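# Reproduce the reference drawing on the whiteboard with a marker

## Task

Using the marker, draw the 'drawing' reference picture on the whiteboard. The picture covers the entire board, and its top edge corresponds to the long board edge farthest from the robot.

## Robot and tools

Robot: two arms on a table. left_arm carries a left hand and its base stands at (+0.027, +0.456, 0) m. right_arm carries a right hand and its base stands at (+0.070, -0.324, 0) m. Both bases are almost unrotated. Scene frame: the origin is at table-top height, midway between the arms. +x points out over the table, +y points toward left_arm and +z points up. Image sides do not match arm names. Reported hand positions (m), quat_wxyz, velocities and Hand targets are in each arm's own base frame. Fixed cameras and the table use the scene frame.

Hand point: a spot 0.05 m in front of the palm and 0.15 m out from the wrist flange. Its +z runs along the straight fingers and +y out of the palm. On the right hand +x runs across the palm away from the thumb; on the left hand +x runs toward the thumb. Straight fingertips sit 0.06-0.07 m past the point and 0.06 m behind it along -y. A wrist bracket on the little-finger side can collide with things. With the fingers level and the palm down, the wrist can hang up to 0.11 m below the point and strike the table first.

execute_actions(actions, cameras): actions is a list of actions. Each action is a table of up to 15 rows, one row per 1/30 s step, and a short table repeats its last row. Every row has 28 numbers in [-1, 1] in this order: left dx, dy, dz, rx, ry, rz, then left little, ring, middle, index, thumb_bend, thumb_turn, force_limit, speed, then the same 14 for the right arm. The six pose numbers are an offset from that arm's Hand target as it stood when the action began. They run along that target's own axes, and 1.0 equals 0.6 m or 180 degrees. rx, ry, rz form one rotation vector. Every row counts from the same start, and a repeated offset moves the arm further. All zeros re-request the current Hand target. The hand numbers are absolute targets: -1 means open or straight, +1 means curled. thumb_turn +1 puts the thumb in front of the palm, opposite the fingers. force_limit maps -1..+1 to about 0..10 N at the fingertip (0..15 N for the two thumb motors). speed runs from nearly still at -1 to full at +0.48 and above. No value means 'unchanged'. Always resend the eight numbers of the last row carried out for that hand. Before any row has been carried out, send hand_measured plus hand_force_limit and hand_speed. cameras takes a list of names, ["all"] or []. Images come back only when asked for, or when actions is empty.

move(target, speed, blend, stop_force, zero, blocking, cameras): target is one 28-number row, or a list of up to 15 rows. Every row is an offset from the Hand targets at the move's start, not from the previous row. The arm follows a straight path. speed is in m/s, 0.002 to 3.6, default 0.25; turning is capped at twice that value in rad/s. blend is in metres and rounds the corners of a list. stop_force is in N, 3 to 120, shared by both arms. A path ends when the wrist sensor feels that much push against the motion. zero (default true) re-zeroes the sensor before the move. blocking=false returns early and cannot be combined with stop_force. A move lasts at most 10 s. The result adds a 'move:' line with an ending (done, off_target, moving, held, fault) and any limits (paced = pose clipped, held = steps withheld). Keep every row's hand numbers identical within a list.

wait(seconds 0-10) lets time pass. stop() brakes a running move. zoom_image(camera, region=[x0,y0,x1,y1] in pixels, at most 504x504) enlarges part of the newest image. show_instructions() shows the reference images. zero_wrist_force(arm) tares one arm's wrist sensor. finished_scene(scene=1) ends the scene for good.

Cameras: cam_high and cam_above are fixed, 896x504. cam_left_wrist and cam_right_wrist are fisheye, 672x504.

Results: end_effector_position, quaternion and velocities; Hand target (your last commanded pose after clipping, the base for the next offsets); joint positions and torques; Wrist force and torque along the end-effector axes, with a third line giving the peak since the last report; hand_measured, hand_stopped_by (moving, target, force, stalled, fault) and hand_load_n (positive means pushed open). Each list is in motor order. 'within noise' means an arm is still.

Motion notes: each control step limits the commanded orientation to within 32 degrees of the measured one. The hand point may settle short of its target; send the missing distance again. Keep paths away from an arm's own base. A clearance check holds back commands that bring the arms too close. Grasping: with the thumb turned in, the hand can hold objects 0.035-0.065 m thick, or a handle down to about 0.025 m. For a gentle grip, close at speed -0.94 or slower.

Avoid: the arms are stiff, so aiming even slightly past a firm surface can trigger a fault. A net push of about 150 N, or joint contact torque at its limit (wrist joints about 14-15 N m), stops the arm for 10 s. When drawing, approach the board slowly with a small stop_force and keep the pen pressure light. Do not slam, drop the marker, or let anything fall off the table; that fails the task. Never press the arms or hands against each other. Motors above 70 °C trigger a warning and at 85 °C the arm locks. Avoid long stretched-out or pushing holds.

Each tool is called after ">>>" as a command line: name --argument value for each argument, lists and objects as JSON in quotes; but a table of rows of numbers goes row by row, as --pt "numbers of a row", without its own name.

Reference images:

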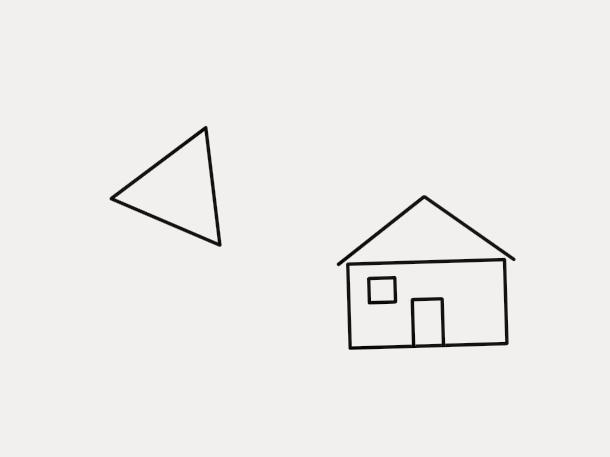

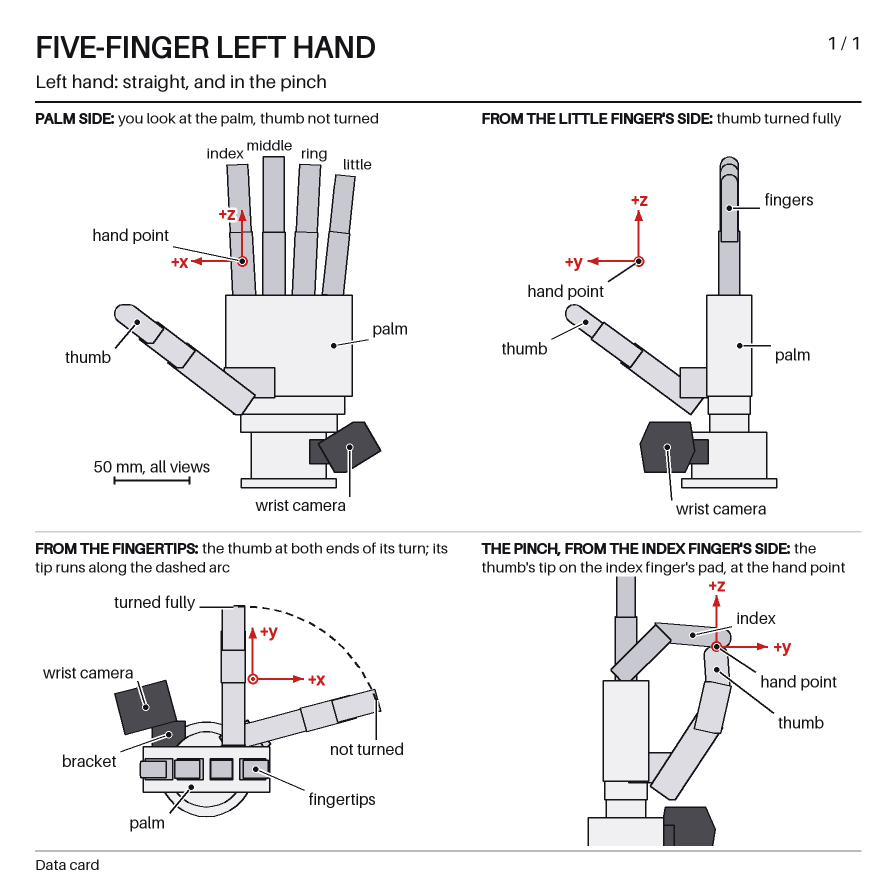

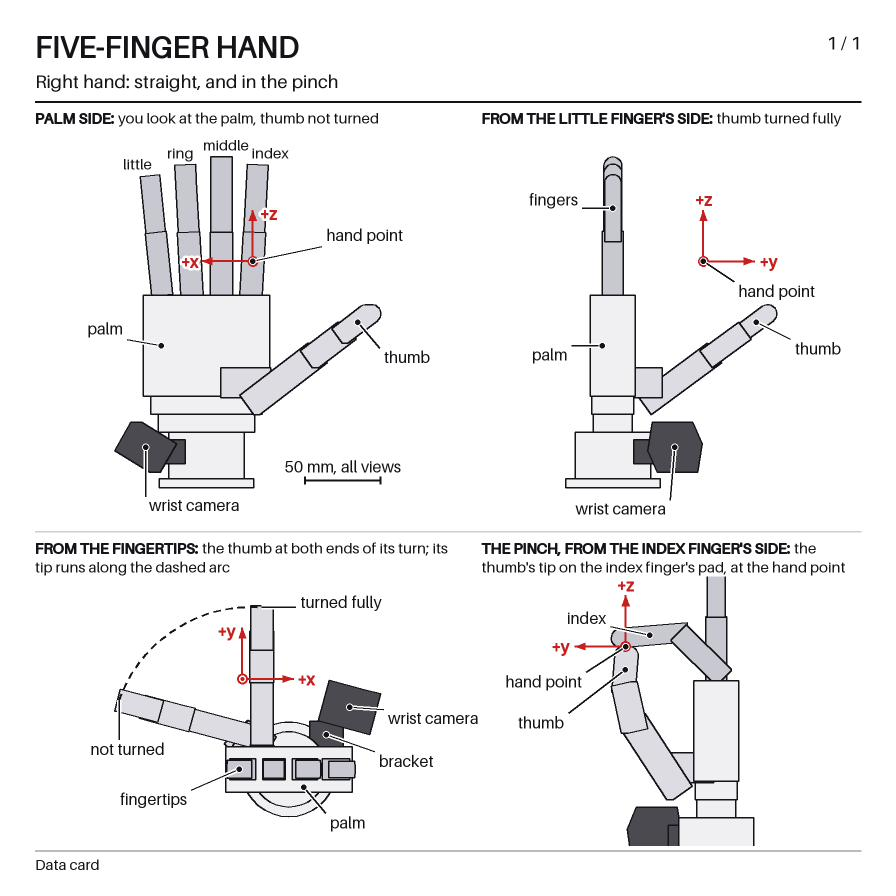

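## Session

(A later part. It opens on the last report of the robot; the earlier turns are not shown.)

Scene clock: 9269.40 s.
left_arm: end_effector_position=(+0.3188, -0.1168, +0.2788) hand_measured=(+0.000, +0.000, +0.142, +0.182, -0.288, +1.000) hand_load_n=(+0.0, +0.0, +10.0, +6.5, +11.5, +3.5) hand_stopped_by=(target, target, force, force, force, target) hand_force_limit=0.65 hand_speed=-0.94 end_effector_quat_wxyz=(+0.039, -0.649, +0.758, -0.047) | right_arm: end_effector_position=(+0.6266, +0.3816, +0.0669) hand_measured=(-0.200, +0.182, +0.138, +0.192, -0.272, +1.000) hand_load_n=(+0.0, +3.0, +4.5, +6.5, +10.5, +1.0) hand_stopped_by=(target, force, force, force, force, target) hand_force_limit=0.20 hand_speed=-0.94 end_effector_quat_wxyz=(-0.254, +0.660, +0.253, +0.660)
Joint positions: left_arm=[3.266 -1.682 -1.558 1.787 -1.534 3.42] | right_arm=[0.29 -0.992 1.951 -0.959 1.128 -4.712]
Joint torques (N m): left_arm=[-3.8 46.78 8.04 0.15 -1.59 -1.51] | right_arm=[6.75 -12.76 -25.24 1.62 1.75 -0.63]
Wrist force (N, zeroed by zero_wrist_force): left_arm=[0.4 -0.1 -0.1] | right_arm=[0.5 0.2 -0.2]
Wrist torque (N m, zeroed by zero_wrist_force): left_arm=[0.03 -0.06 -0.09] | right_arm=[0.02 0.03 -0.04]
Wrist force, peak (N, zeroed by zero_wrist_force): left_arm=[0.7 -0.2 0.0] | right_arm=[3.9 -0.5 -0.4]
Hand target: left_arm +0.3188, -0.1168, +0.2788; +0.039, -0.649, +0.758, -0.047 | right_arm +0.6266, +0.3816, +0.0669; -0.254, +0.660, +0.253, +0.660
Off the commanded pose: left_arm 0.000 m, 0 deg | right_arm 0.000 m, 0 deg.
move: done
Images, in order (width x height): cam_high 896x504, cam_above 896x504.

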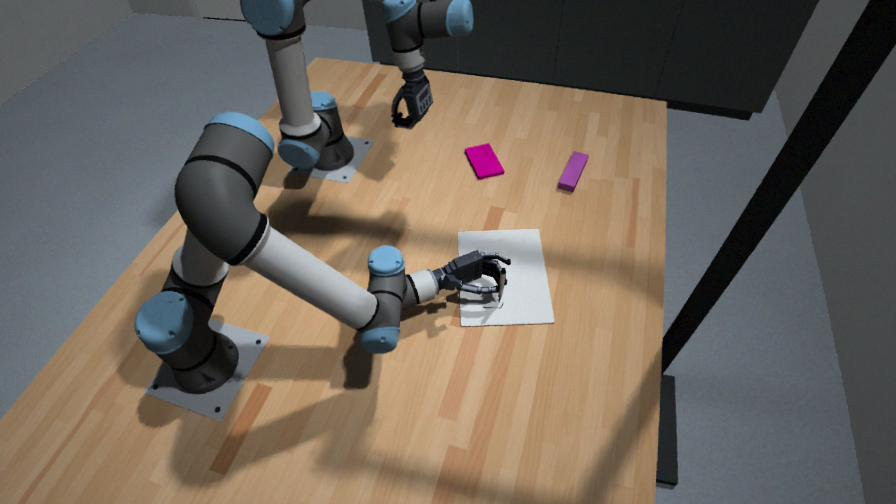

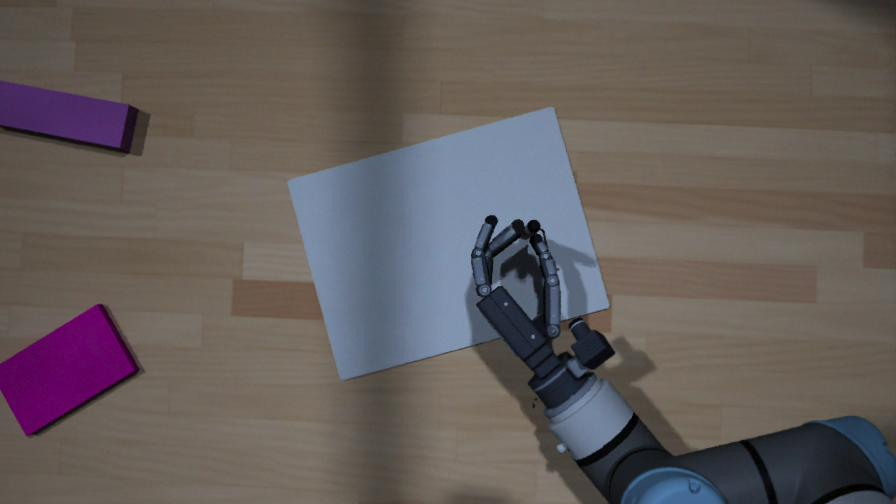

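>>> move --target '[0,0,0,0,0,0,0.0,0.0,0.31,0.35,0.04,1,0.65,-0.94,-0.0003,-0.0331,0.01582,0,0,0,-0.2,0.32,0.28,0.40,-0.06,1,0.2,-0.94]' --speed 0.025 --cameras '["cam_high","cam_above"]'

>>> zoom_image --camera "cam_high" --region '[470, 260, 530, 320]'

>>> zoom_image --camera "cam_above" --region '[490, 200, 570, 280]'

Scene clock: 9291.70 s.
left_arm: end_effector_position=(+0.3188, -0.1168, +0.2788) hand_measured=(+0.000, +0.000, +0.142, +0.182, -0.288, +1.000) hand_load_n=(+0.0, +0.0, +10.0, +6.5, +12.0, +3.5) hand_stopped_by=(target, target, force, force, force, target) hand_force_limit=0.65 hand_speed=-0.94 end_effector_quat_wxyz=(+0.039, -0.649, +0.758, -0.047) | right_arm: end_effector_position=(+0.6204, +0.4027, +0.0668) hand_measured=(-0.200, +0.182, +0.138, +0.192, -0.272, +1.000) hand_load_n=(+0.0, +3.5, +4.5, +6.0, +10.0, +1.0) hand_stopped_by=(target, force, force, force, force, target) hand_force_limit=0.20 hand_speed=-0.94 end_effector_quat_wxyz=(-0.254, +0.660, +0.253, +0.660)
Joint positions: left_arm=[3.266 -1.682 -1.558 1.787 -1.534 3.42] | right_arm=[0.338 -0.982 1.93 -0.949 1.175 -4.712]
Joint torques (N m): left_arm=[-3.87 47.12 8.22 0.15 -1.5 -1.63] | right_arm=[6.62 -13.83 -25.13 1.68 1.85 -1.02]
Wrist force (N, zeroed by zero_wrist_force): left_arm=[0.4 0.0 -0.2] | right_arm=[2.5 0.3 -0.4]
Wrist torque (N m, zeroed by zero_wrist_force): left_arm=[0.06 -0.06 -0.10] | right_arm=[-0.01 -0.05 -0.04]
Wrist force, peak (N, zeroed by zero_wrist_force): left_arm=[0.6 -0.4 -0.3] | right_arm=[2.5 0.3 -0.4]
Hand target: left_arm +0.3188, -0.1168, +0.2788; +0.039, -0.649, +0.758, -0.047 | right_arm +0.6204, +0.4027, +0.0668; -0.254, +0.660, +0.253, +0.660
Off the commanded pose: left_arm 0.000 m, 0 deg | right_arm 0.000 m, 0 deg.
move: done
Images, in order (width x height): cam_high 896x504, cam_above 896x504.

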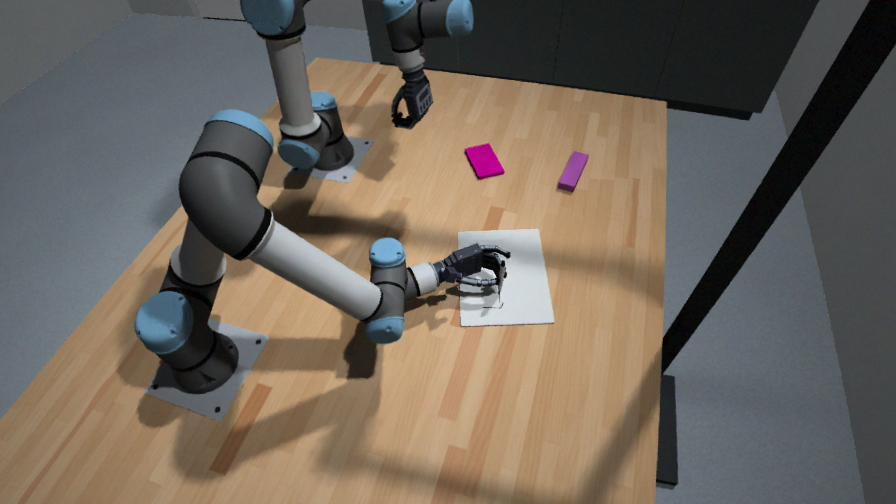

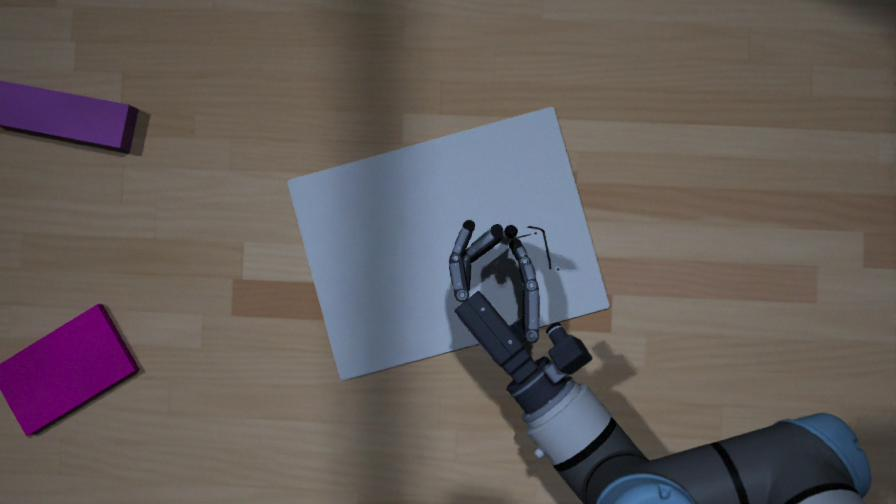

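Scaled by 8.400.

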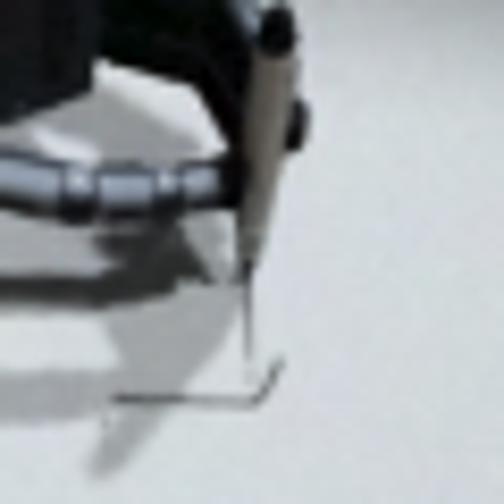

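Scaled by 6.300.

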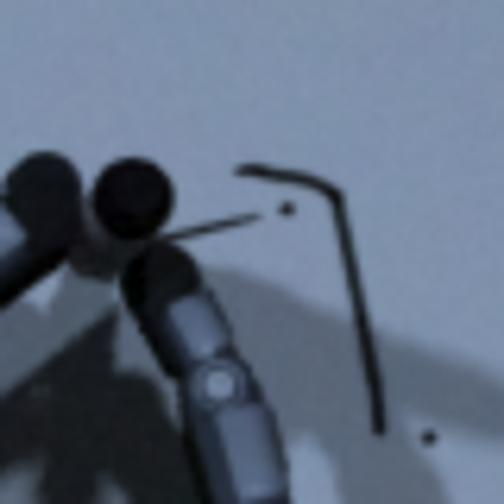

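>>> move --target '[0,0,0,0,0,0,0.0,0.0,0.31,0.35,0.04,1,0.65,-0.94,0.0008,-0.02893,0.01297,0,0,0,-0.2,0.32,0.28,0.40,-0.06,1,0.2,-0.94]' --speed 0.025

Scene clock: 9313.80 s.
left_arm: end_effector_position=(+0.3188, -0.1168, +0.2788) hand_measured=(+0.000, +0.000, +0.142, +0.182, -0.288, +1.000) hand_load_n=(+0.0, +0.0, +10.0, +6.5, +12.0, +3.5) hand_stopped_by=(target, target, force, force, force, target) hand_force_limit=0.65 hand_speed=-0.94 end_effector_quat_wxyz=(+0.039, -0.649, +0.758, -0.047) | right_arm: end_effector_position=(+0.6146, +0.4208, +0.0672) hand_measured=(-0.200, +0.182, +0.138, +0.192, -0.272, +1.000) hand_load_n=(+0.0, +3.0, +4.0, +6.0, +10.5, +1.0) hand_stopped_by=(target, force, force, force, force, target) hand_force_limit=0.20 hand_speed=-0.94 end_effector_quat_wxyz=(-0.254, +0.660, +0.253, +0.660)
Joint positions: left_arm=[3.266 -1.682 -1.558 1.787 -1.534 3.42] | right_arm=[0.379 -0.974 1.911 -0.938 1.216 -4.712]
Joint torques (N m): left_arm=[-3.88 47.11 8.51 0.25 -1.52 -1.54] | right_arm=[6.5 -13.55 -24.99 1.45 1.69 -1.29]
Wrist force (N, zeroed by zero_wrist_force): left_arm=[0.3 -0.2 -0.1] | right_arm=[0.9 0.1 -0.1]
Wrist torque (N m, zeroed by zero_wrist_force): left_arm=[0.02 -0.04 -0.10] | right_arm=[-0.01 -0.01 -0.02]
Wrist force, peak (N, zeroed by zero_wrist_force): left_arm=[0.4 -0.6 -0.2] | right_arm=[2.7 0.4 -0.7]
Hand target: left_arm +0.3188, -0.1168, +0.2788; +0.039, -0.649, +0.758, -0.047 | right_arm +0.6145, +0.4208, +0.0672; -0.254, +0.660, +0.253, +0.660
Off the commanded pose: left_arm 0.000 m, 0 deg | right_arm 0.000 m, 0 deg.
move: done

>>> move --target '[0,0,0,0,0,0,0.0,0.0,0.31,0.35,0.04,1,0.65,-0.94,-0.0001,-0.02856,0.01259,0,0,0,-0.2,0.32,0.28,0.40,-0.06,1,0.2,-0.94]' --speed 0.025

Scene clock: 9319.47 s.
left_arm: end_effector_position=(+0.3188, -0.1168, +0.2788) hand_measured=(+0.000, +0.000, +0.142, +0.182, -0.288, +1.000) hand_load_n=(+0.0, +0.0, +10.0, +6.5, +12.0, +3.5) hand_stopped_by=(target, target, force, force, force, target) hand_force_limit=0.65 hand_speed=-0.94 end_effector_quat_wxyz=(+0.039, -0.649, +0.758, -0.047) | right_arm: end_effector_position=(+0.6087, +0.4386, +0.0672) hand_measured=(-0.200, +0.182, +0.138, +0.192, -0.272, +1.000) hand_load_n=(+0.0, +3.0, +4.5, +6.5, +10.5, +1.0) hand_stopped_by=(target, force, force, force, force, target) hand_force_limit=0.20 hand_speed=-0.94 end_effector_quat_wxyz=(-0.254, +0.660, +0.253, +0.660)
Joint positions: left_arm=[3.266 -1.682 -1.558 1.787 -1.534 3.42] | right_arm=[0.418 -0.963 1.891 -0.928 1.255 -4.712]
Joint torques (N m): left_arm=[-3.71 47.23 8.79 0.12 -1.56 -1.53] | right_arm=[8.7 -13.94 -23.54 1.33 1.8 -1.24]
Wrist force (N, zeroed by zero_wrist_force): left_arm=[0.0 -0.2 -0.3] | right_arm=[2.0 0.5 -0.3]
Wrist torque (N m, zeroed by zero_wrist_force): left_arm=[0.04 -0.01 -0.11] | right_arm=[0.00 -0.02 -0.05]
Wrist force, peak (N, zeroed by zero_wrist_force): left_arm=[0.6 -0.3 -0.3] | right_arm=[2.1 0.3 -0.4]
Hand target: left_arm +0.3188, -0.1168, +0.2788; +0.039, -0.649, +0.758, -0.047 | right_arm +0.6087, +0.4386, +0.0672; -0.254, +0.660, +0.253, +0.660
Off the commanded pose: left_arm 0.000 m, 0 deg | right_arm 0.000 m, 0 deg.
move: done

>>> execute_actions --actions '[]' --cameras '["cam_high","cam_above"]'

>>> zoom_image --camera "cam_high" --region '[470, 250, 530, 310]'

>>> zoom_image --camera "cam_above" --region '[460, 200, 560, 300]'

Scene clock: 9325.10 s.
left_arm: end_effector_position=(+0.3188, -0.1168, +0.2788) hand_measured=(+0.000, +0.000, +0.142, +0.182, -0.288, +1.000) hand_load_n=(+0.0, +0.0, +10.0, +6.5, +12.0, +3.5) hand_stopped_by=(target, target, force, force, force, target) hand_force_limit=0.65 hand_speed=-0.94 end_effector_quat_wxyz=(+0.039, -0.649, +0.758, -0.047) | right_arm: end_effector_position=(+0.6087, +0.4386, +0.0672) hand_measured=(-0.200, +0.182, +0.138, +0.192, -0.272, +1.000) hand_load_n=(+0.5, +3.5, +4.5, +6.0, +10.5, +1.0) hand_stopped_by=(target, force, force, force, force, target) hand_force_limit=0.20 hand_speed=-0.94 end_effector_quat_wxyz=(-0.254, +0.660, +0.253, +0.660)
Joint positions: left_arm=[3.266 -1.682 -1.558 1.787 -1.534 3.42] | right_arm=[0.418 -0.963 1.891 -0.928 1.256 -4.712]
Joint velocities: within noise
Joint torques (N m): left_arm=[-3.5 47.62 8.45 0.13 -1.51 -1.58] | right_arm=[7.53 -13.55 -24.69 1.63 1.74 -1.29]
Motor temperatures (°C): left_arm=[26 30 30 35 36 37] | right_arm=[29 33 29 34 36 35]
Wrist force (N, zeroed by zero_wrist_force): left_arm=[0.3 -0.1 0.0] | right_arm=[1.5 0.2 -0.2]
Wrist torque (N m, zeroed by zero_wrist_force): left_arm=[0.04 -0.04 -0.10] | right_arm=[-0.03 0.02 -0.08]
Wrist force, peak (N, zeroed by zero_wrist_force): left_arm=[0.7 -0.1 -0.3] | right_arm=[2.3 0.3 -0.4]
Hand target: left_arm +0.3188, -0.1168, +0.2788; +0.039, -0.649, +0.758, -0.047 | right_arm +0.6087, +0.4386, +0.0672; -0.254, +0.660, +0.253, +0.660
Off the commanded pose: left_arm 0.000 m, 0 deg | right_arm 0.000 m, 0 deg.
Images, in order (width x height): cam_high 896x504, cam_above 896x504.

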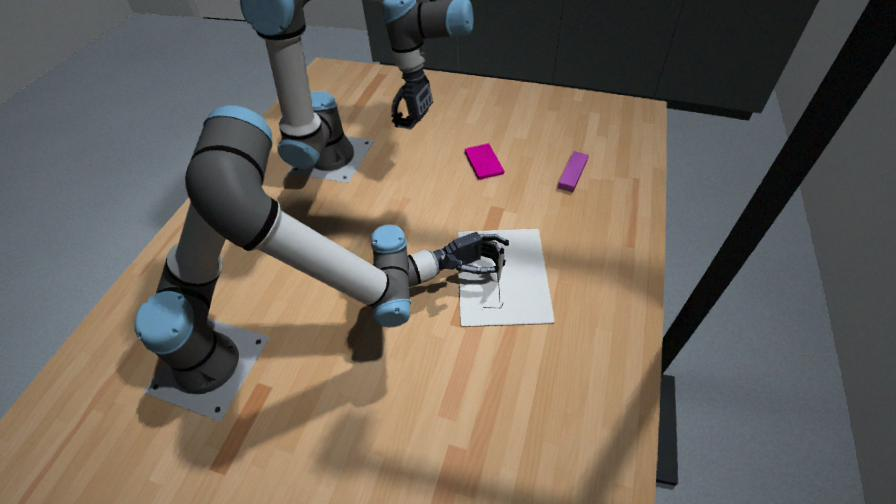

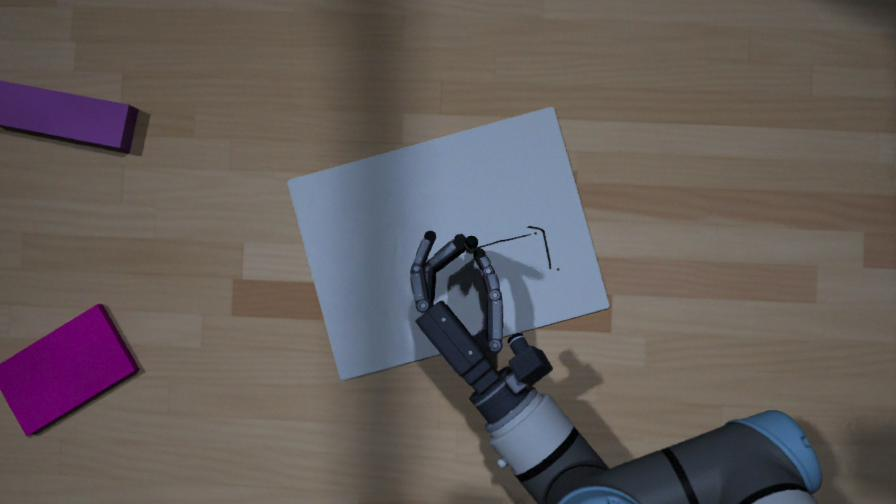

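Scaled by 8.400.

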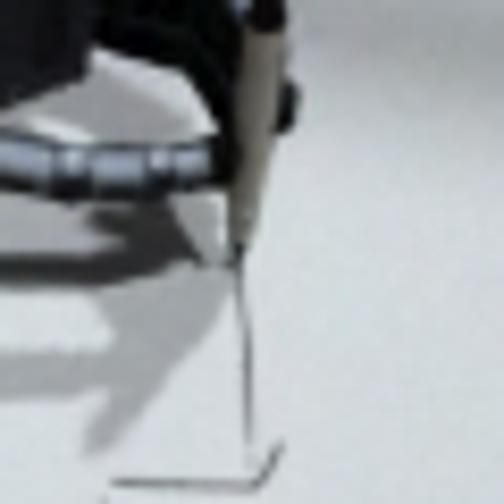

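Scaled by 5.040.

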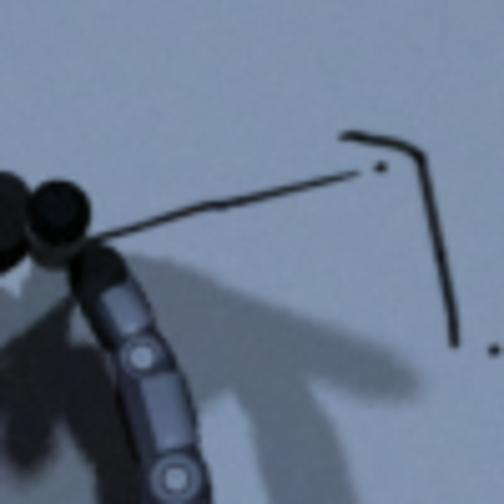

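>>> move --target '[0,0,0,0,0,0,0.0,0.0,0.31,0.35,0.04,1,0.65,-0.94,0.0003,-0.00942,-0.02325,0,0,0,-0.2,0.32,0.28,0.40,-0.06,1,0.2,-0.94]' --speed 0.025 --cameras '["cam_high","cam_above"]'

>>> zoom_image --camera "cam_high" --region '[470, 250, 530, 310]'

>>> zoom_image --camera "cam_above" --region '[450, 210, 550, 310]'

Scene clock: 9355.93 s.
left_arm: end_effector_position=(+0.3188, -0.1168, +0.2788) hand_measured=(+0.000, +0.000, +0.142, +0.182, -0.288, +1.000) hand_load_n=(+0.0, +0.0, +10.0, +6.5, +12.0, +3.5) hand_stopped_by=(target, target, force, force, force, target) hand_force_limit=0.65 hand_speed=-0.94 end_effector_quat_wxyz=(+0.039, -0.649, +0.758, -0.047) | right_arm: end_effector_position=(+0.5946, +0.4335, +0.0674) hand_measured=(-0.200, +0.182, +0.138, +0.192, -0.272, +1.000) hand_load_n=(+0.0, +3.0, +4.5, +6.5, +10.0, +1.5) hand_stopped_by=(target, force, force, force, force, target) hand_force_limit=0.20 hand_speed=-0.94 end_effector_quat_wxyz=(-0.254, +0.660, +0.253, +0.660)
Joint positions: left_arm=[3.266 -1.682 -1.558 1.787 -1.534 3.42] | right_arm=[0.42 -0.985 1.935 -0.95 1.258 -4.712]
Joint torques (N m): left_arm=[-3.59 47.33 8.5 0.1 -1.56 -1.58] | right_arm=[7.39 -61.24 1.1 -4.82 2 -0.95]
Wrist force (N, zeroed by zero_wrist_force): left_arm=[0.4 -0.3 0.0] | right_arm=[0.3 0.1 0.3]
Wrist torque (N m, zeroed by zero_wrist_force): left_arm=[0.01 -0.06 -0.08] | right_arm=[-0.01 0.02 -0.04]
Wrist force, peak (N, zeroed by zero_wrist_force): left_arm=[0.5 -0.5 -0.3] | right_arm=[3.6 0.3 0.9]
Hand target: left_arm +0.3188, -0.1168, +0.2788; +0.039, -0.649, +0.758, -0.047 | right_arm +0.5945, +0.4335, +0.0674; -0.254, +0.660, +0.253, +0.660
Off the commanded pose: left_arm 0.000 m, 0 deg | right_arm 0.000 m, 0 deg.
move: done
Images, in order (width x height): cam_high 896x504, cam_above 896x504.

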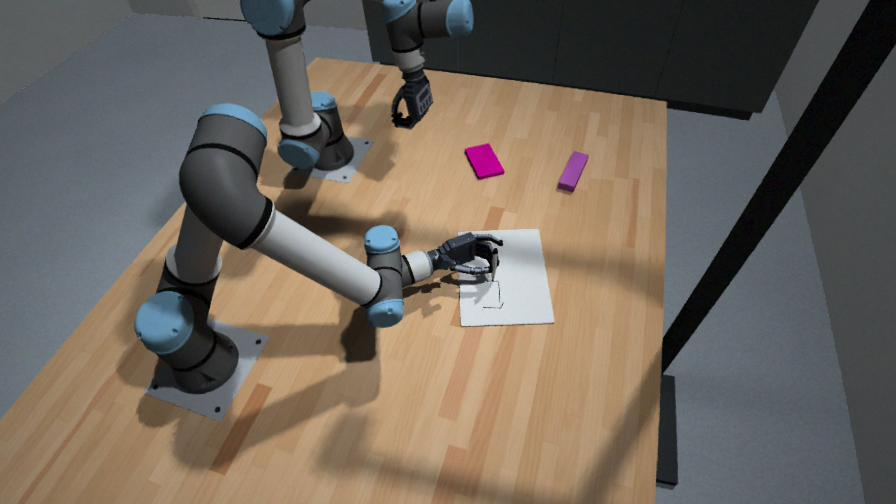

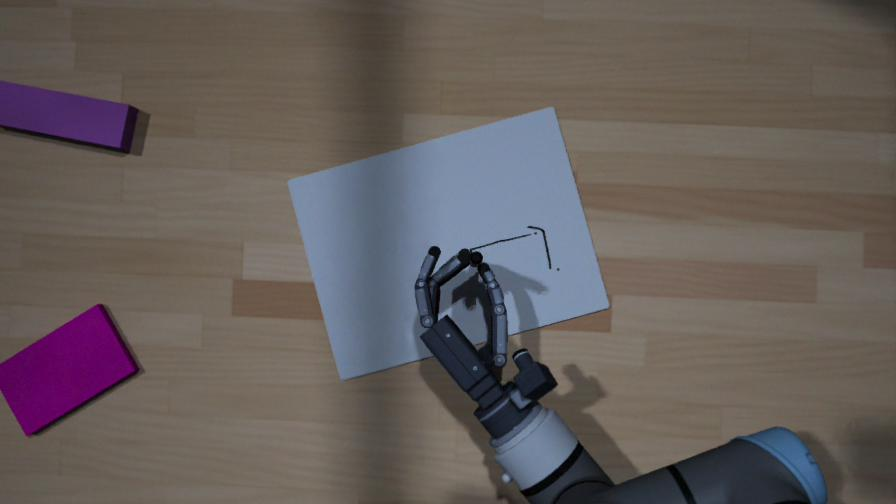

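Scaled by 8.400.

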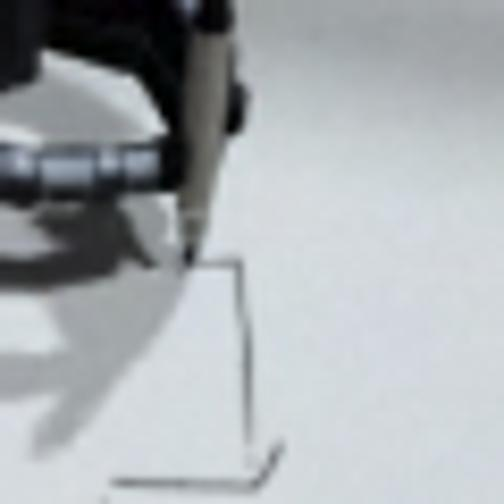

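Scaled by 5.040.

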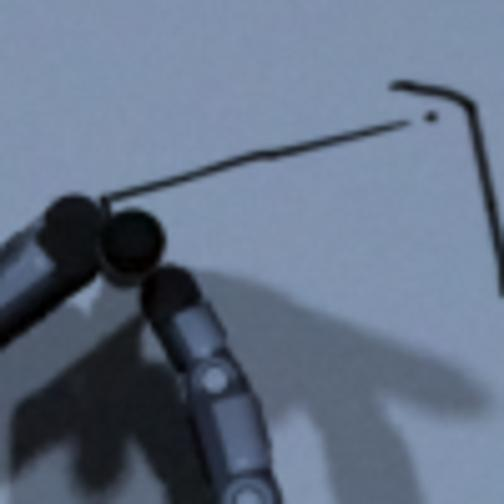

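>>> move --target '[0,0,0,0,0,0,0.0,0.0,0.31,0.35,0.04,1,0.65,-0.94,-0.0007,-0.00883,-0.0243,0,0,0,-0.2,0.32,0.28,0.40,-0.06,1,0.2,-0.94]' --speed 0.025 --cameras '["cam_high","cam_above"]'

>>> zoom_image --camera "cam_high" --region '[470, 250, 530, 310]'

Scene clock: 9379.83 s.
left_arm: end_effector_position=(+0.3188, -0.1168, +0.2788) hand_measured=(+0.000, +0.000, +0.142, +0.182, -0.288, +1.000) hand_load_n=(+0.0, +0.0, +10.0, +6.5, +12.0, +3.5) hand_stopped_by=(target, target, force, force, force, target) hand_force_limit=0.65 hand_speed=-0.94 end_effector_quat_wxyz=(+0.039, -0.649, +0.758, -0.047) | right_arm: end_effector_position=(+0.5802, +0.4277, +0.0669) hand_measured=(-0.200, +0.182, +0.138, +0.192, -0.272, +1.000) hand_load_n=(+0.0, +3.0, +4.0, +6.5, +10.0, +1.0) hand_stopped_by=(target, force, force, force, force, target) hand_force_limit=0.20 hand_speed=-0.94 end_effector_quat_wxyz=(-0.254, +0.660, +0.253, +0.660)
Joint positions: left_arm=[3.266 -1.682 -1.558 1.787 -1.534 3.42] | right_arm=[0.422 -1.007 1.98 -0.974 1.259 -4.712]
Joint torques (N m): left_arm=[-3.87 47.26 9 0.11 -1.53 -1.62] | right_arm=[7.11 -59.92 1.81 -4.51 1.87 0.45]
Wrist force (N, zeroed by zero_wrist_force): left_arm=[0.3 -0.1 0.2] | right_arm=[0.6 0.0 0.3]
Wrist torque (N m, zeroed by zero_wrist_force): left_arm=[0.02 -0.03 -0.10] | right_arm=[-0.01 0.00 -0.04]
Wrist force, peak (N, zeroed by zero_wrist_force): left_arm=[0.5 -0.5 -0.3] | right_arm=[0.7 0.1 0.2]
Hand target: left_arm +0.3188, -0.1168, +0.2788; +0.039, -0.649, +0.758, -0.047 | right_arm +0.5802, +0.4277, +0.0669; -0.254, +0.660, +0.253, +0.660
Off the commanded pose: left_arm 0.000 m, 0 deg | right_arm 0.000 m, 0 deg.
move: done
Images, in order (width x height): cam_high 896x504, cam_above 896x504.

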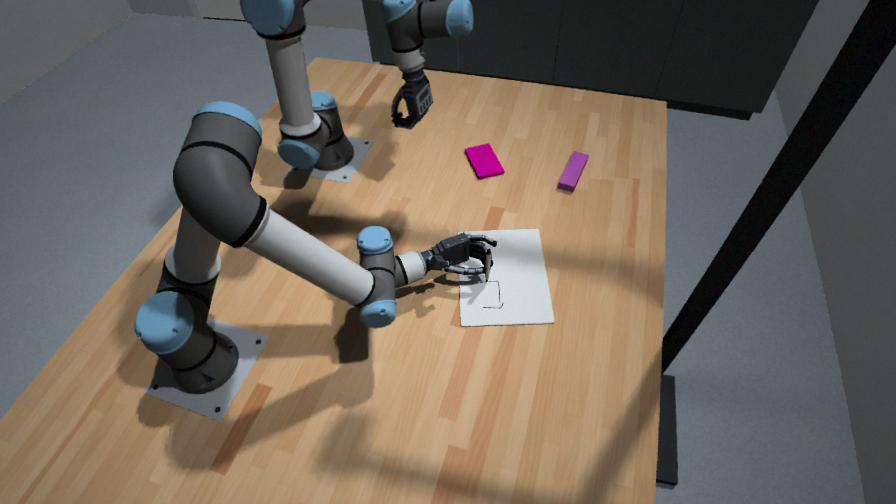

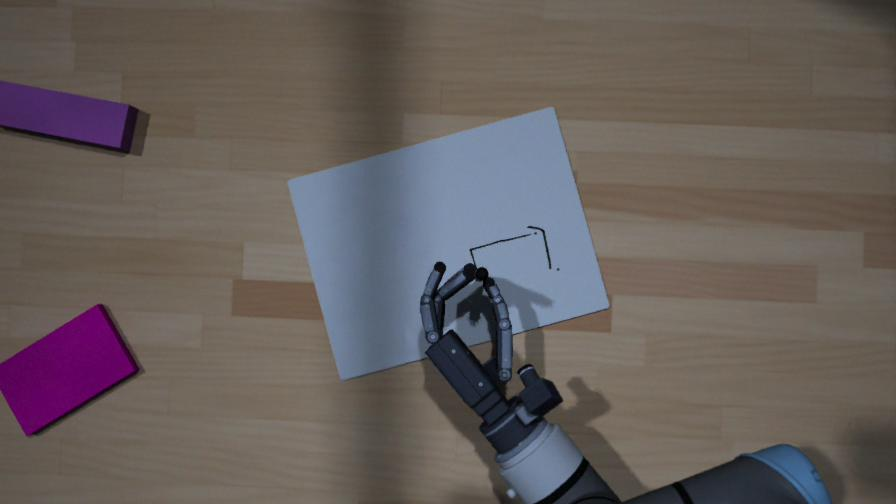

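Scaled by 8.400.

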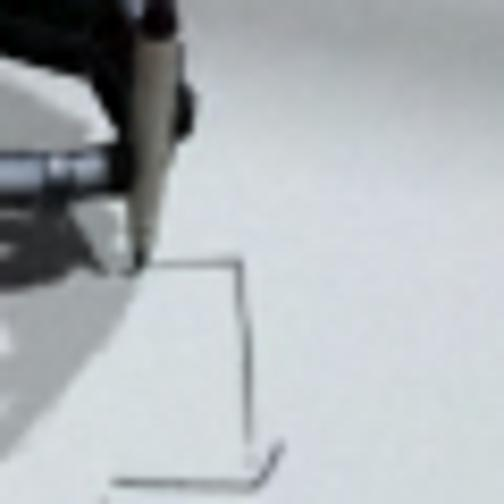

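>>> move --target '[0,0,0,0,0,0,0.0,0.0,0.31,0.35,0.04,1,0.65,-0.94,-0.0009,-0.00907,-0.02548,0,0,0,-0.2,0.32,0.28,0.40,-0.06,1,0.2,-0.94]' --speed 0.025 --cameras '["cam_high","cam_above"]'

>>> zoom_image --camera "cam_high" --region '[460, 250, 520, 310]'

>>> zoom_image --camera "cam_above" --region '[460, 220, 560, 320]'

Scene clock: 9392.57 s.
left_arm: end_effector_position=(+0.3188, -0.1168, +0.2788) hand_measured=(+0.000, +0.000, +0.142, +0.182, -0.288, +1.000) hand_load_n=(+0.0, +0.0, +10.0, +6.5, +12.0, +3.5) hand_stopped_by=(target, target, force, force, force, target) hand_force_limit=0.65 hand_speed=-0.94 end_effector_quat_wxyz=(+0.039, -0.649, +0.758, -0.047) | right_arm: end_effector_position=(+0.5652, +0.4215, +0.0664) hand_measured=(-0.200, +0.182, +0.138, +0.192, -0.272, +1.000) hand_load_n=(+0.0, +3.0, +4.5, +6.5, +10.0, +1.0) hand_stopped_by=(target, force, force, force, force, target) hand_force_limit=0.20 hand_speed=-0.94 end_effector_quat_wxyz=(-0.254, +0.660, +0.253, +0.660)
Joint positions: left_arm=[3.266 -1.682 -1.558 1.787 -1.534 3.42] | right_arm=[0.423 -1.029 2.027 -0.999 1.26 -4.712]
Joint torques (N m): left_arm=[-3.41 46.94 8.66 0.19 -1.59 -1.51] | right_arm=[7.08 -56.88 2.06 -4.45 2.01 -0.81]
Wrist force (N, zeroed by zero_wrist_force): left_arm=[0.2 -0.1 0.0] | right_arm=[1.2 0.1 0.4]
Wrist torque (N m, zeroed by zero_wrist_force): left_arm=[0.03 -0.04 -0.10] | right_arm=[-0.01 0.02 -0.06]
Wrist force, peak (N, zeroed by zero_wrist_force): left_arm=[0.6 -0.4 -0.3] | right_arm=[1.5 0.1 0.4]
Hand target: left_arm +0.3188, -0.1168, +0.2788; +0.039, -0.649, +0.758, -0.047 | right_arm +0.5652, +0.4215, +0.0664; -0.254, +0.660, +0.253, +0.660
Off the commanded pose: left_arm 0.000 m, 0 deg | right_arm 0.000 m, 0 deg.
move: done
Images, in order (width x height): cam_high 896x504, cam_above 896x504.

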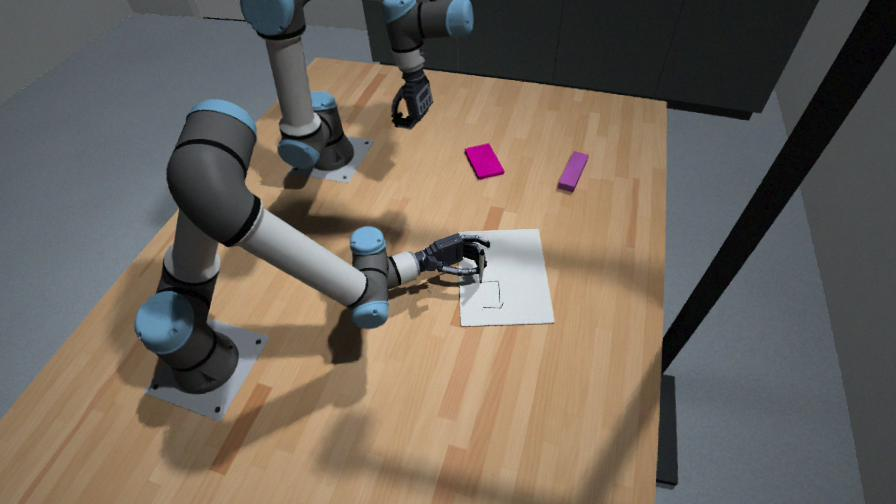

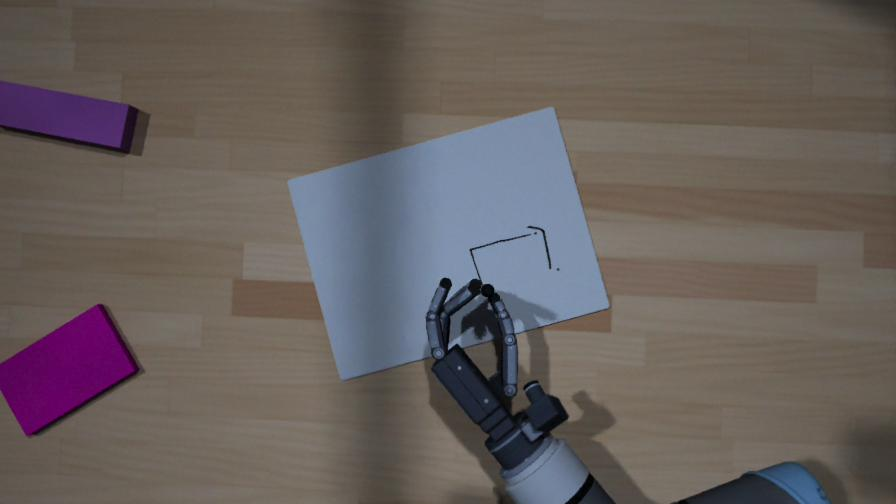

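Scaled by 8.400.

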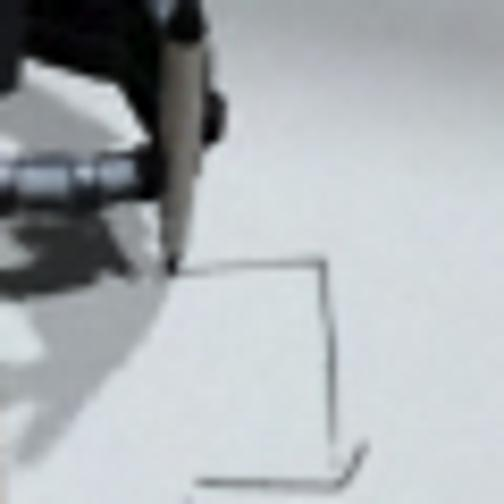

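Scaled by 5.040.

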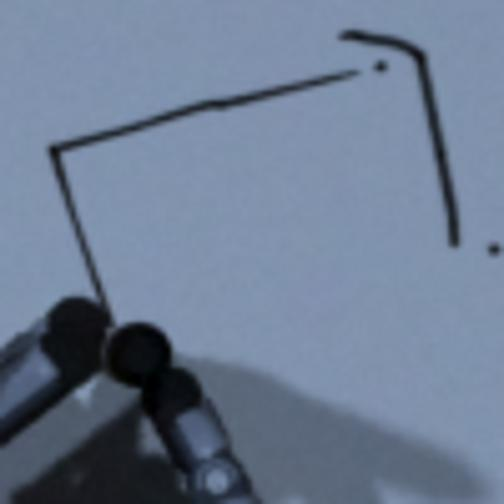

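>>> move --pt "0 0 0 0 0 0 0.0 0.0 0.31 0.35 0.04 1 0.65 -0.94 0.025 0 0 0 0 0 -0.2 0.32 0.28 0.40 -0.06 1 0.2 -0.94" --pt "0 0 0 0 0 0 0.0 0.0 0.31 0.35 0.04 1 0.65 -0.94 0.025 0.1485 -0.0606 0 0 0 -0.2 0.32 0.28 0.40 -0.06 1 0.2 -0.94" --pt "0 0 0 0 0 0 0.0 0.0 0.31 0.35 0.04 1 0.65 -0.94 0.0135 0.11785 -0.04733 0 0 0 -0.2 0.32 0.28 0.40 -0.06 1 0.2 -0.94" --speed '[0.04,0.08,0.04]' --cameras '["cam_high","cam_above"]'

>>> zoom_image --camera "cam_high" --region '[460, 260, 520, 320]'

>>> zoom_image --camera "cam_above" --region '[460, 210, 580, 330]'

Scene clock: 9435.67 s.
left_arm: end_effector_position=(+0.3188, -0.1168, +0.2788) hand_measured=(+0.000, +0.000, +0.142, +0.182, -0.288, +1.000) hand_load_n=(+0.0, +0.0, +10.0, +6.5, +12.0, +3.0) hand_stopped_by=(target, target, force, force, force, target) hand_force_limit=0.65 hand_speed=-0.94 end_effector_quat_wxyz=(+0.039, -0.649, +0.758, -0.047) | right_arm: end_effector_position=(+0.5914, +0.3499, +0.0745) hand_measured=(-0.200, +0.182, +0.138, +0.192, -0.272, +1.000) hand_load_n=(+0.0, +3.0, +4.5, +6.5, +10.5, +1.5) hand_stopped_by=(target, force, force, force, force, target) hand_force_limit=0.20 hand_speed=-0.94 end_effector_quat_wxyz=(-0.254, +0.660, +0.253, +0.660)
Joint positions: left_arm=[3.266 -1.682 -1.558 1.787 -1.534 3.42] | right_arm=[0.241 -1.079 2.09 -1.011 1.079 -4.712]
Joint torques (N m): left_arm=[-3.79 46.85 9.95 0.21 -1.2 -1.54] | right_arm=[6.68 -11.43 -23.72 -4.88 1.89 0.81]
Wrist force (N, zeroed by zero_wrist_force): left_arm=[0.3 -0.2 -0.1] | right_arm=[-0.1 -0.2 0.1]
Wrist torque (N m, zeroed by zero_wrist_force): left_arm=[0.03 -0.04 -0.10] | right_arm=[-0.04 0.01 -0.03]
Wrist force, peak (N, zeroed by zero_wrist_force): left_arm=[0.6 -0.4 -0.3] | right_arm=[0.2 -2.3 0.9]
Hand target: left_arm +0.3188, -0.1168, +0.2788; +0.039, -0.649, +0.758, -0.047 | right_arm +0.5914, +0.3499, +0.0745; -0.254, +0.660, +0.253, +0.660
Off the commanded pose: left_arm 0.000 m, 0 deg | right_arm 0.000 m, 0 deg.
move: done
Images, in order (width x height): cam_high 896x504, cam_above 896x504.

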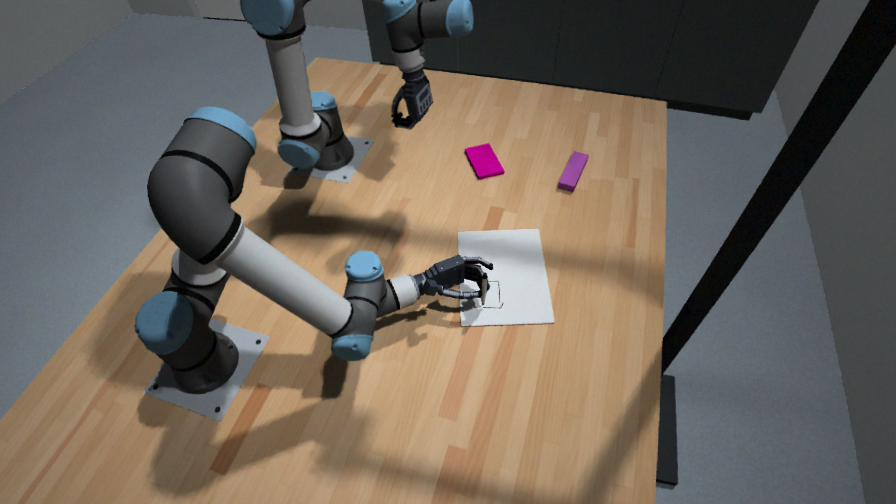

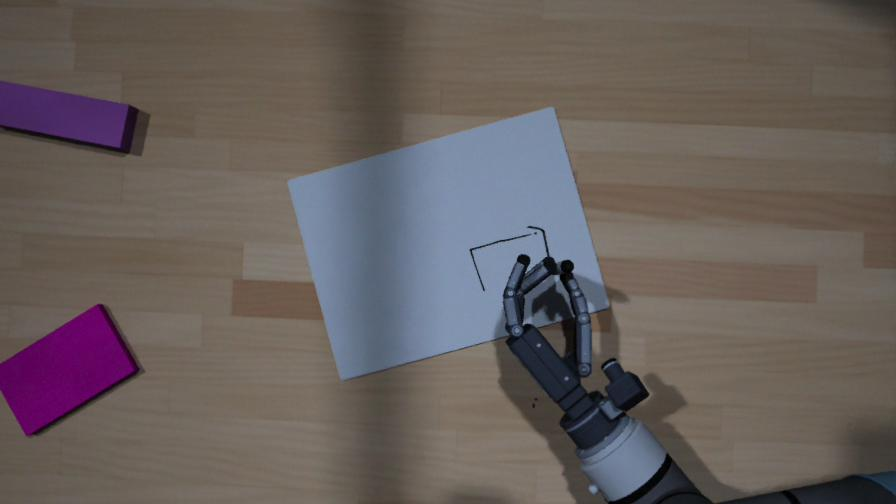

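Scaled by 8.400.

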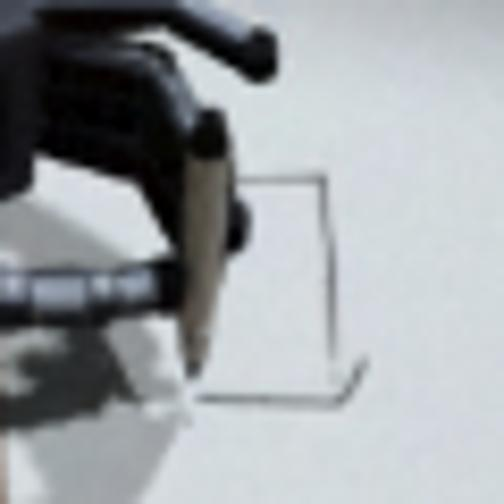

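Scaled by 4.200.

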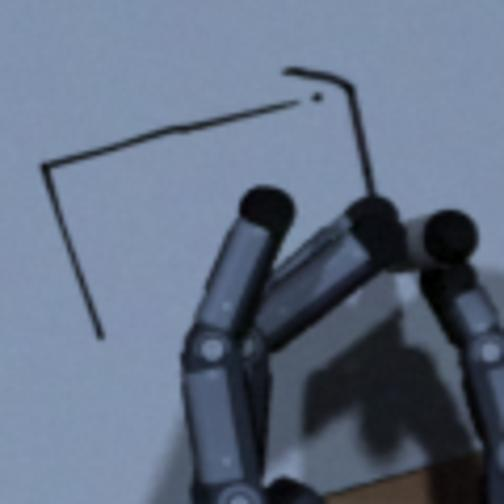

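>>> move --pt "0 0 0 0 0 0 0.0 0.0 0.31 0.35 0.04 1 0.65 -0.94 0 0.0367 -0.01242 0 0 0 -0.2 0.32 0.28 0.40 -0.06 1 0.2 -0.94" --pt "0 0 0 0 0 0 0.0 0.0 0.31 0.35 0.04 1 0.65 -0.94 -0.0085 0.00597 0.0007 0 0 0 -0.2 0.32 0.28 0.40 -0.06 1 0.2 -0.94" --speed '[0.06,0.04]'

>>> zero_wrist_force --arm "right_arm"

>>> move --target '[0,0,0,0,0,0,0.0,0.0,0.31,0.35,0.04,1,0.65,-0.94,-0.02,0,0,0,0,0,-0.2,0.32,0.28,0.40,-0.06,1,0.2,-0.94]' --speed 0.005 --stop_force 3

Scene clock: 9460.73 s.
left_arm: end_effector_position=(+0.3188, -0.1168, +0.2788) hand_measured=(+0.000, +0.000, +0.142, +0.182, -0.288, +1.000) hand_load_n=(+0.0, +0.0, +10.0, +6.5, +12.0, +3.5) hand_stopped_by=(target, target, force, force, force, target) hand_force_limit=0.65 hand_speed=-0.94 end_effector_quat_wxyz=(+0.039, -0.649, +0.758, -0.047) | right_arm: end_effector_position=(+0.5941, +0.3475, +0.0694) hand_measured=(-0.200, +0.182, +0.138, +0.192, -0.272, +1.000) hand_load_n=(+0.0, +3.0, +4.5, +6.5, +10.0, +1.0) hand_stopped_by=(target, force, force, force, force, target) hand_force_limit=0.20 hand_speed=-0.94 end_effector_quat_wxyz=(-0.254, +0.660, +0.253, +0.660)
Joint positions: left_arm=[3.266 -1.682 -1.558 1.787 -1.534 3.42] | right_arm=[0.234 -1.066 2.088 -1.023 1.071 -4.712]
Joint torques (N m): left_arm=[-3.84 46.91 9.34 0.19 -1 -1.62] | right_arm=[7.67 -11.79 -24.41 -4.68 2.03 1.28]
Wrist force (N, zeroed by zero_wrist_force): left_arm=[0.2 -0.1 -0.1] | right_arm=[-0.1 -0.3 0.0]
Wrist torque (N m, zeroed by zero_wrist_force): left_arm=[0.03 -0.04 -0.10] | right_arm=[-0.04 0.01 -0.04]
Wrist force, peak (N, zeroed by zero_wrist_force): left_arm=[0.5 -0.2 -0.4] | right_arm=[-0.1 -1.2 -0.1]
Hand target: left_arm +0.3188, -0.1168, +0.2788; +0.039, -0.649, +0.758, -0.047 | right_arm +0.5941, +0.3476, +0.0694; -0.254, +0.660, +0.253, +0.660
Off the commanded pose: left_arm 0.000 m, 0 deg | right_arm 0.000 m, 0 deg.
move: done

Wrist force sensor zeroed.

Scene clock: 9462.83 s.
left_arm: end_effector_position=(+0.3188, -0.1168, +0.2788) hand_measured=(+0.000, +0.000, +0.142, +0.182, -0.288, +1.000) hand_load_n=(+0.0, +0.0, +10.0, +6.5, +12.0, +3.5) hand_stopped_by=(target, target, force, force, force, target) hand_force_limit=0.65 hand_speed=-0.94 end_effector_quat_wxyz=(+0.039, -0.649, +0.758, -0.047) | right_arm: end_effector_position=(+0.5941, +0.3476, +0.0652) hand_measured=(-0.200, +0.182, +0.138, +0.192, -0.272, +1.000) hand_load_n=(+0.0, +3.0, +4.0, +6.0, +10.0, +0.5) hand_stopped_by=(target, force, force, force, force, target) hand_force_limit=0.20 hand_speed=-0.94 end_effector_quat_wxyz=(-0.254, +0.660, +0.253, +0.660)
Joint positions: left_arm=[3.266 -1.682 -1.558 1.787 -1.534 3.42] | right_arm=[0.234 -1.056 2.09 -1.034 1.071 -4.712]
Joint torques (N m): left_arm=[-3.44 46.98 9.79 0.2 -1.12 -1.52] | right_arm=[5.9 -52.68 -8.56 1.92 1.75 1.07]
Wrist force (N, zeroed by zero_wrist_force): left_arm=[0.3 -0.1 -0.2] | right_arm=[3.4 -0.2 0.1]
Wrist torque (N m, zeroed by zero_wrist_force): left_arm=[0.04 -0.05 -0.10] | right_arm=[-0.01 -0.06 0.00]
Wrist force, peak (N, zeroed by zero_wrist_force): left_arm=[0.4 -0.1 -0.4] | right_arm=[4.8 -0.4 0.1]
Hand target: left_arm +0.3188, -0.1168, +0.2788; +0.039, -0.649, +0.758, -0.047 | right_arm +0.5941, +0.3476, +0.0652; -0.254, +0.660, +0.253, +0.660 (not the last commanded pose)
Off the commanded pose: left_arm 0.000 m, 0 deg | right_arm 0.008 m, 0 deg.
move: contact (right_arm)

>>> move --pt "0 0 0 0 0 0 0.0 0.0 0.31 0.35 0.04 1 0.65 -0.94 0.0006 0 0 0 0 0 -0.2 0.32 0.28 0.40 -0.06 1 0.2 -0.94" --pt "0 0 0 0 0 0 0.0 0.0 0.31 0.35 0.04 1 0.65 -0.94 0.0009 -0.03964 0.01508 0 0 0 -0.2 0.32 0.28 0.40 -0.06 1 0.2 -0.94" --speed 0.025

Scene clock: 9475.37 s.
left_arm: end_effector_position=(+0.3188, -0.1168, +0.2788) hand_measured=(+0.000, +0.000, +0.142, +0.182, -0.288, +1.000) hand_load_n=(+0.0, +0.0, +10.0, +6.5, +12.0, +3.5) hand_stopped_by=(target, target, force, force, force, target) hand_force_limit=0.65 hand_speed=-0.94 end_effector_quat_wxyz=(+0.039, -0.649, +0.758, -0.047) | right_arm: end_effector_position=(+0.5849, +0.3712, +0.0657) hand_measured=(-0.200, +0.182, +0.138, +0.192, -0.272, +1.000) hand_load_n=(-0.5, +3.0, +4.5, +6.5, +10.5, +1.0) hand_stopped_by=(target, force, force, force, force, target) hand_force_limit=0.20 hand_speed=-0.94 end_effector_quat_wxyz=(-0.254, +0.660, +0.253, +0.660)
Joint positions: left_arm=[3.266 -1.682 -1.558 1.787 -1.534 3.42] | right_arm=[0.295 -1.05 2.074 -1.024 1.133 -4.712]
Joint torques (N m): left_arm=[-4.02 46.86 9.32 0.22 -1.03 -1.57] | right_arm=[7.21 -11.29 -22.74 1.44 1.52 0.16]
Wrist force (N, zeroed by zero_wrist_force): left_arm=[0.5 -0.4 -0.3] | right_arm=[1.5 0.3 0.2]
Wrist torque (N m, zeroed by zero_wrist_force): left_arm=[0.01 -0.08 -0.08] | right_arm=[-0.01 -0.04 -0.02]
Wrist force, peak (N, zeroed by zero_wrist_force): left_arm=[0.6 -0.4 -0.3] | right_arm=[3.7 -0.1 -0.2]
Hand target: left_arm +0.3188, -0.1168, +0.2788; +0.039, -0.649, +0.758, -0.047 | right_arm +0.5849, +0.3713, +0.0658; -0.254, +0.660, +0.253, +0.660
Off the commanded pose: left_arm 0.000 m, 0 deg | right_arm 0.000 m, 0 deg.
move: done


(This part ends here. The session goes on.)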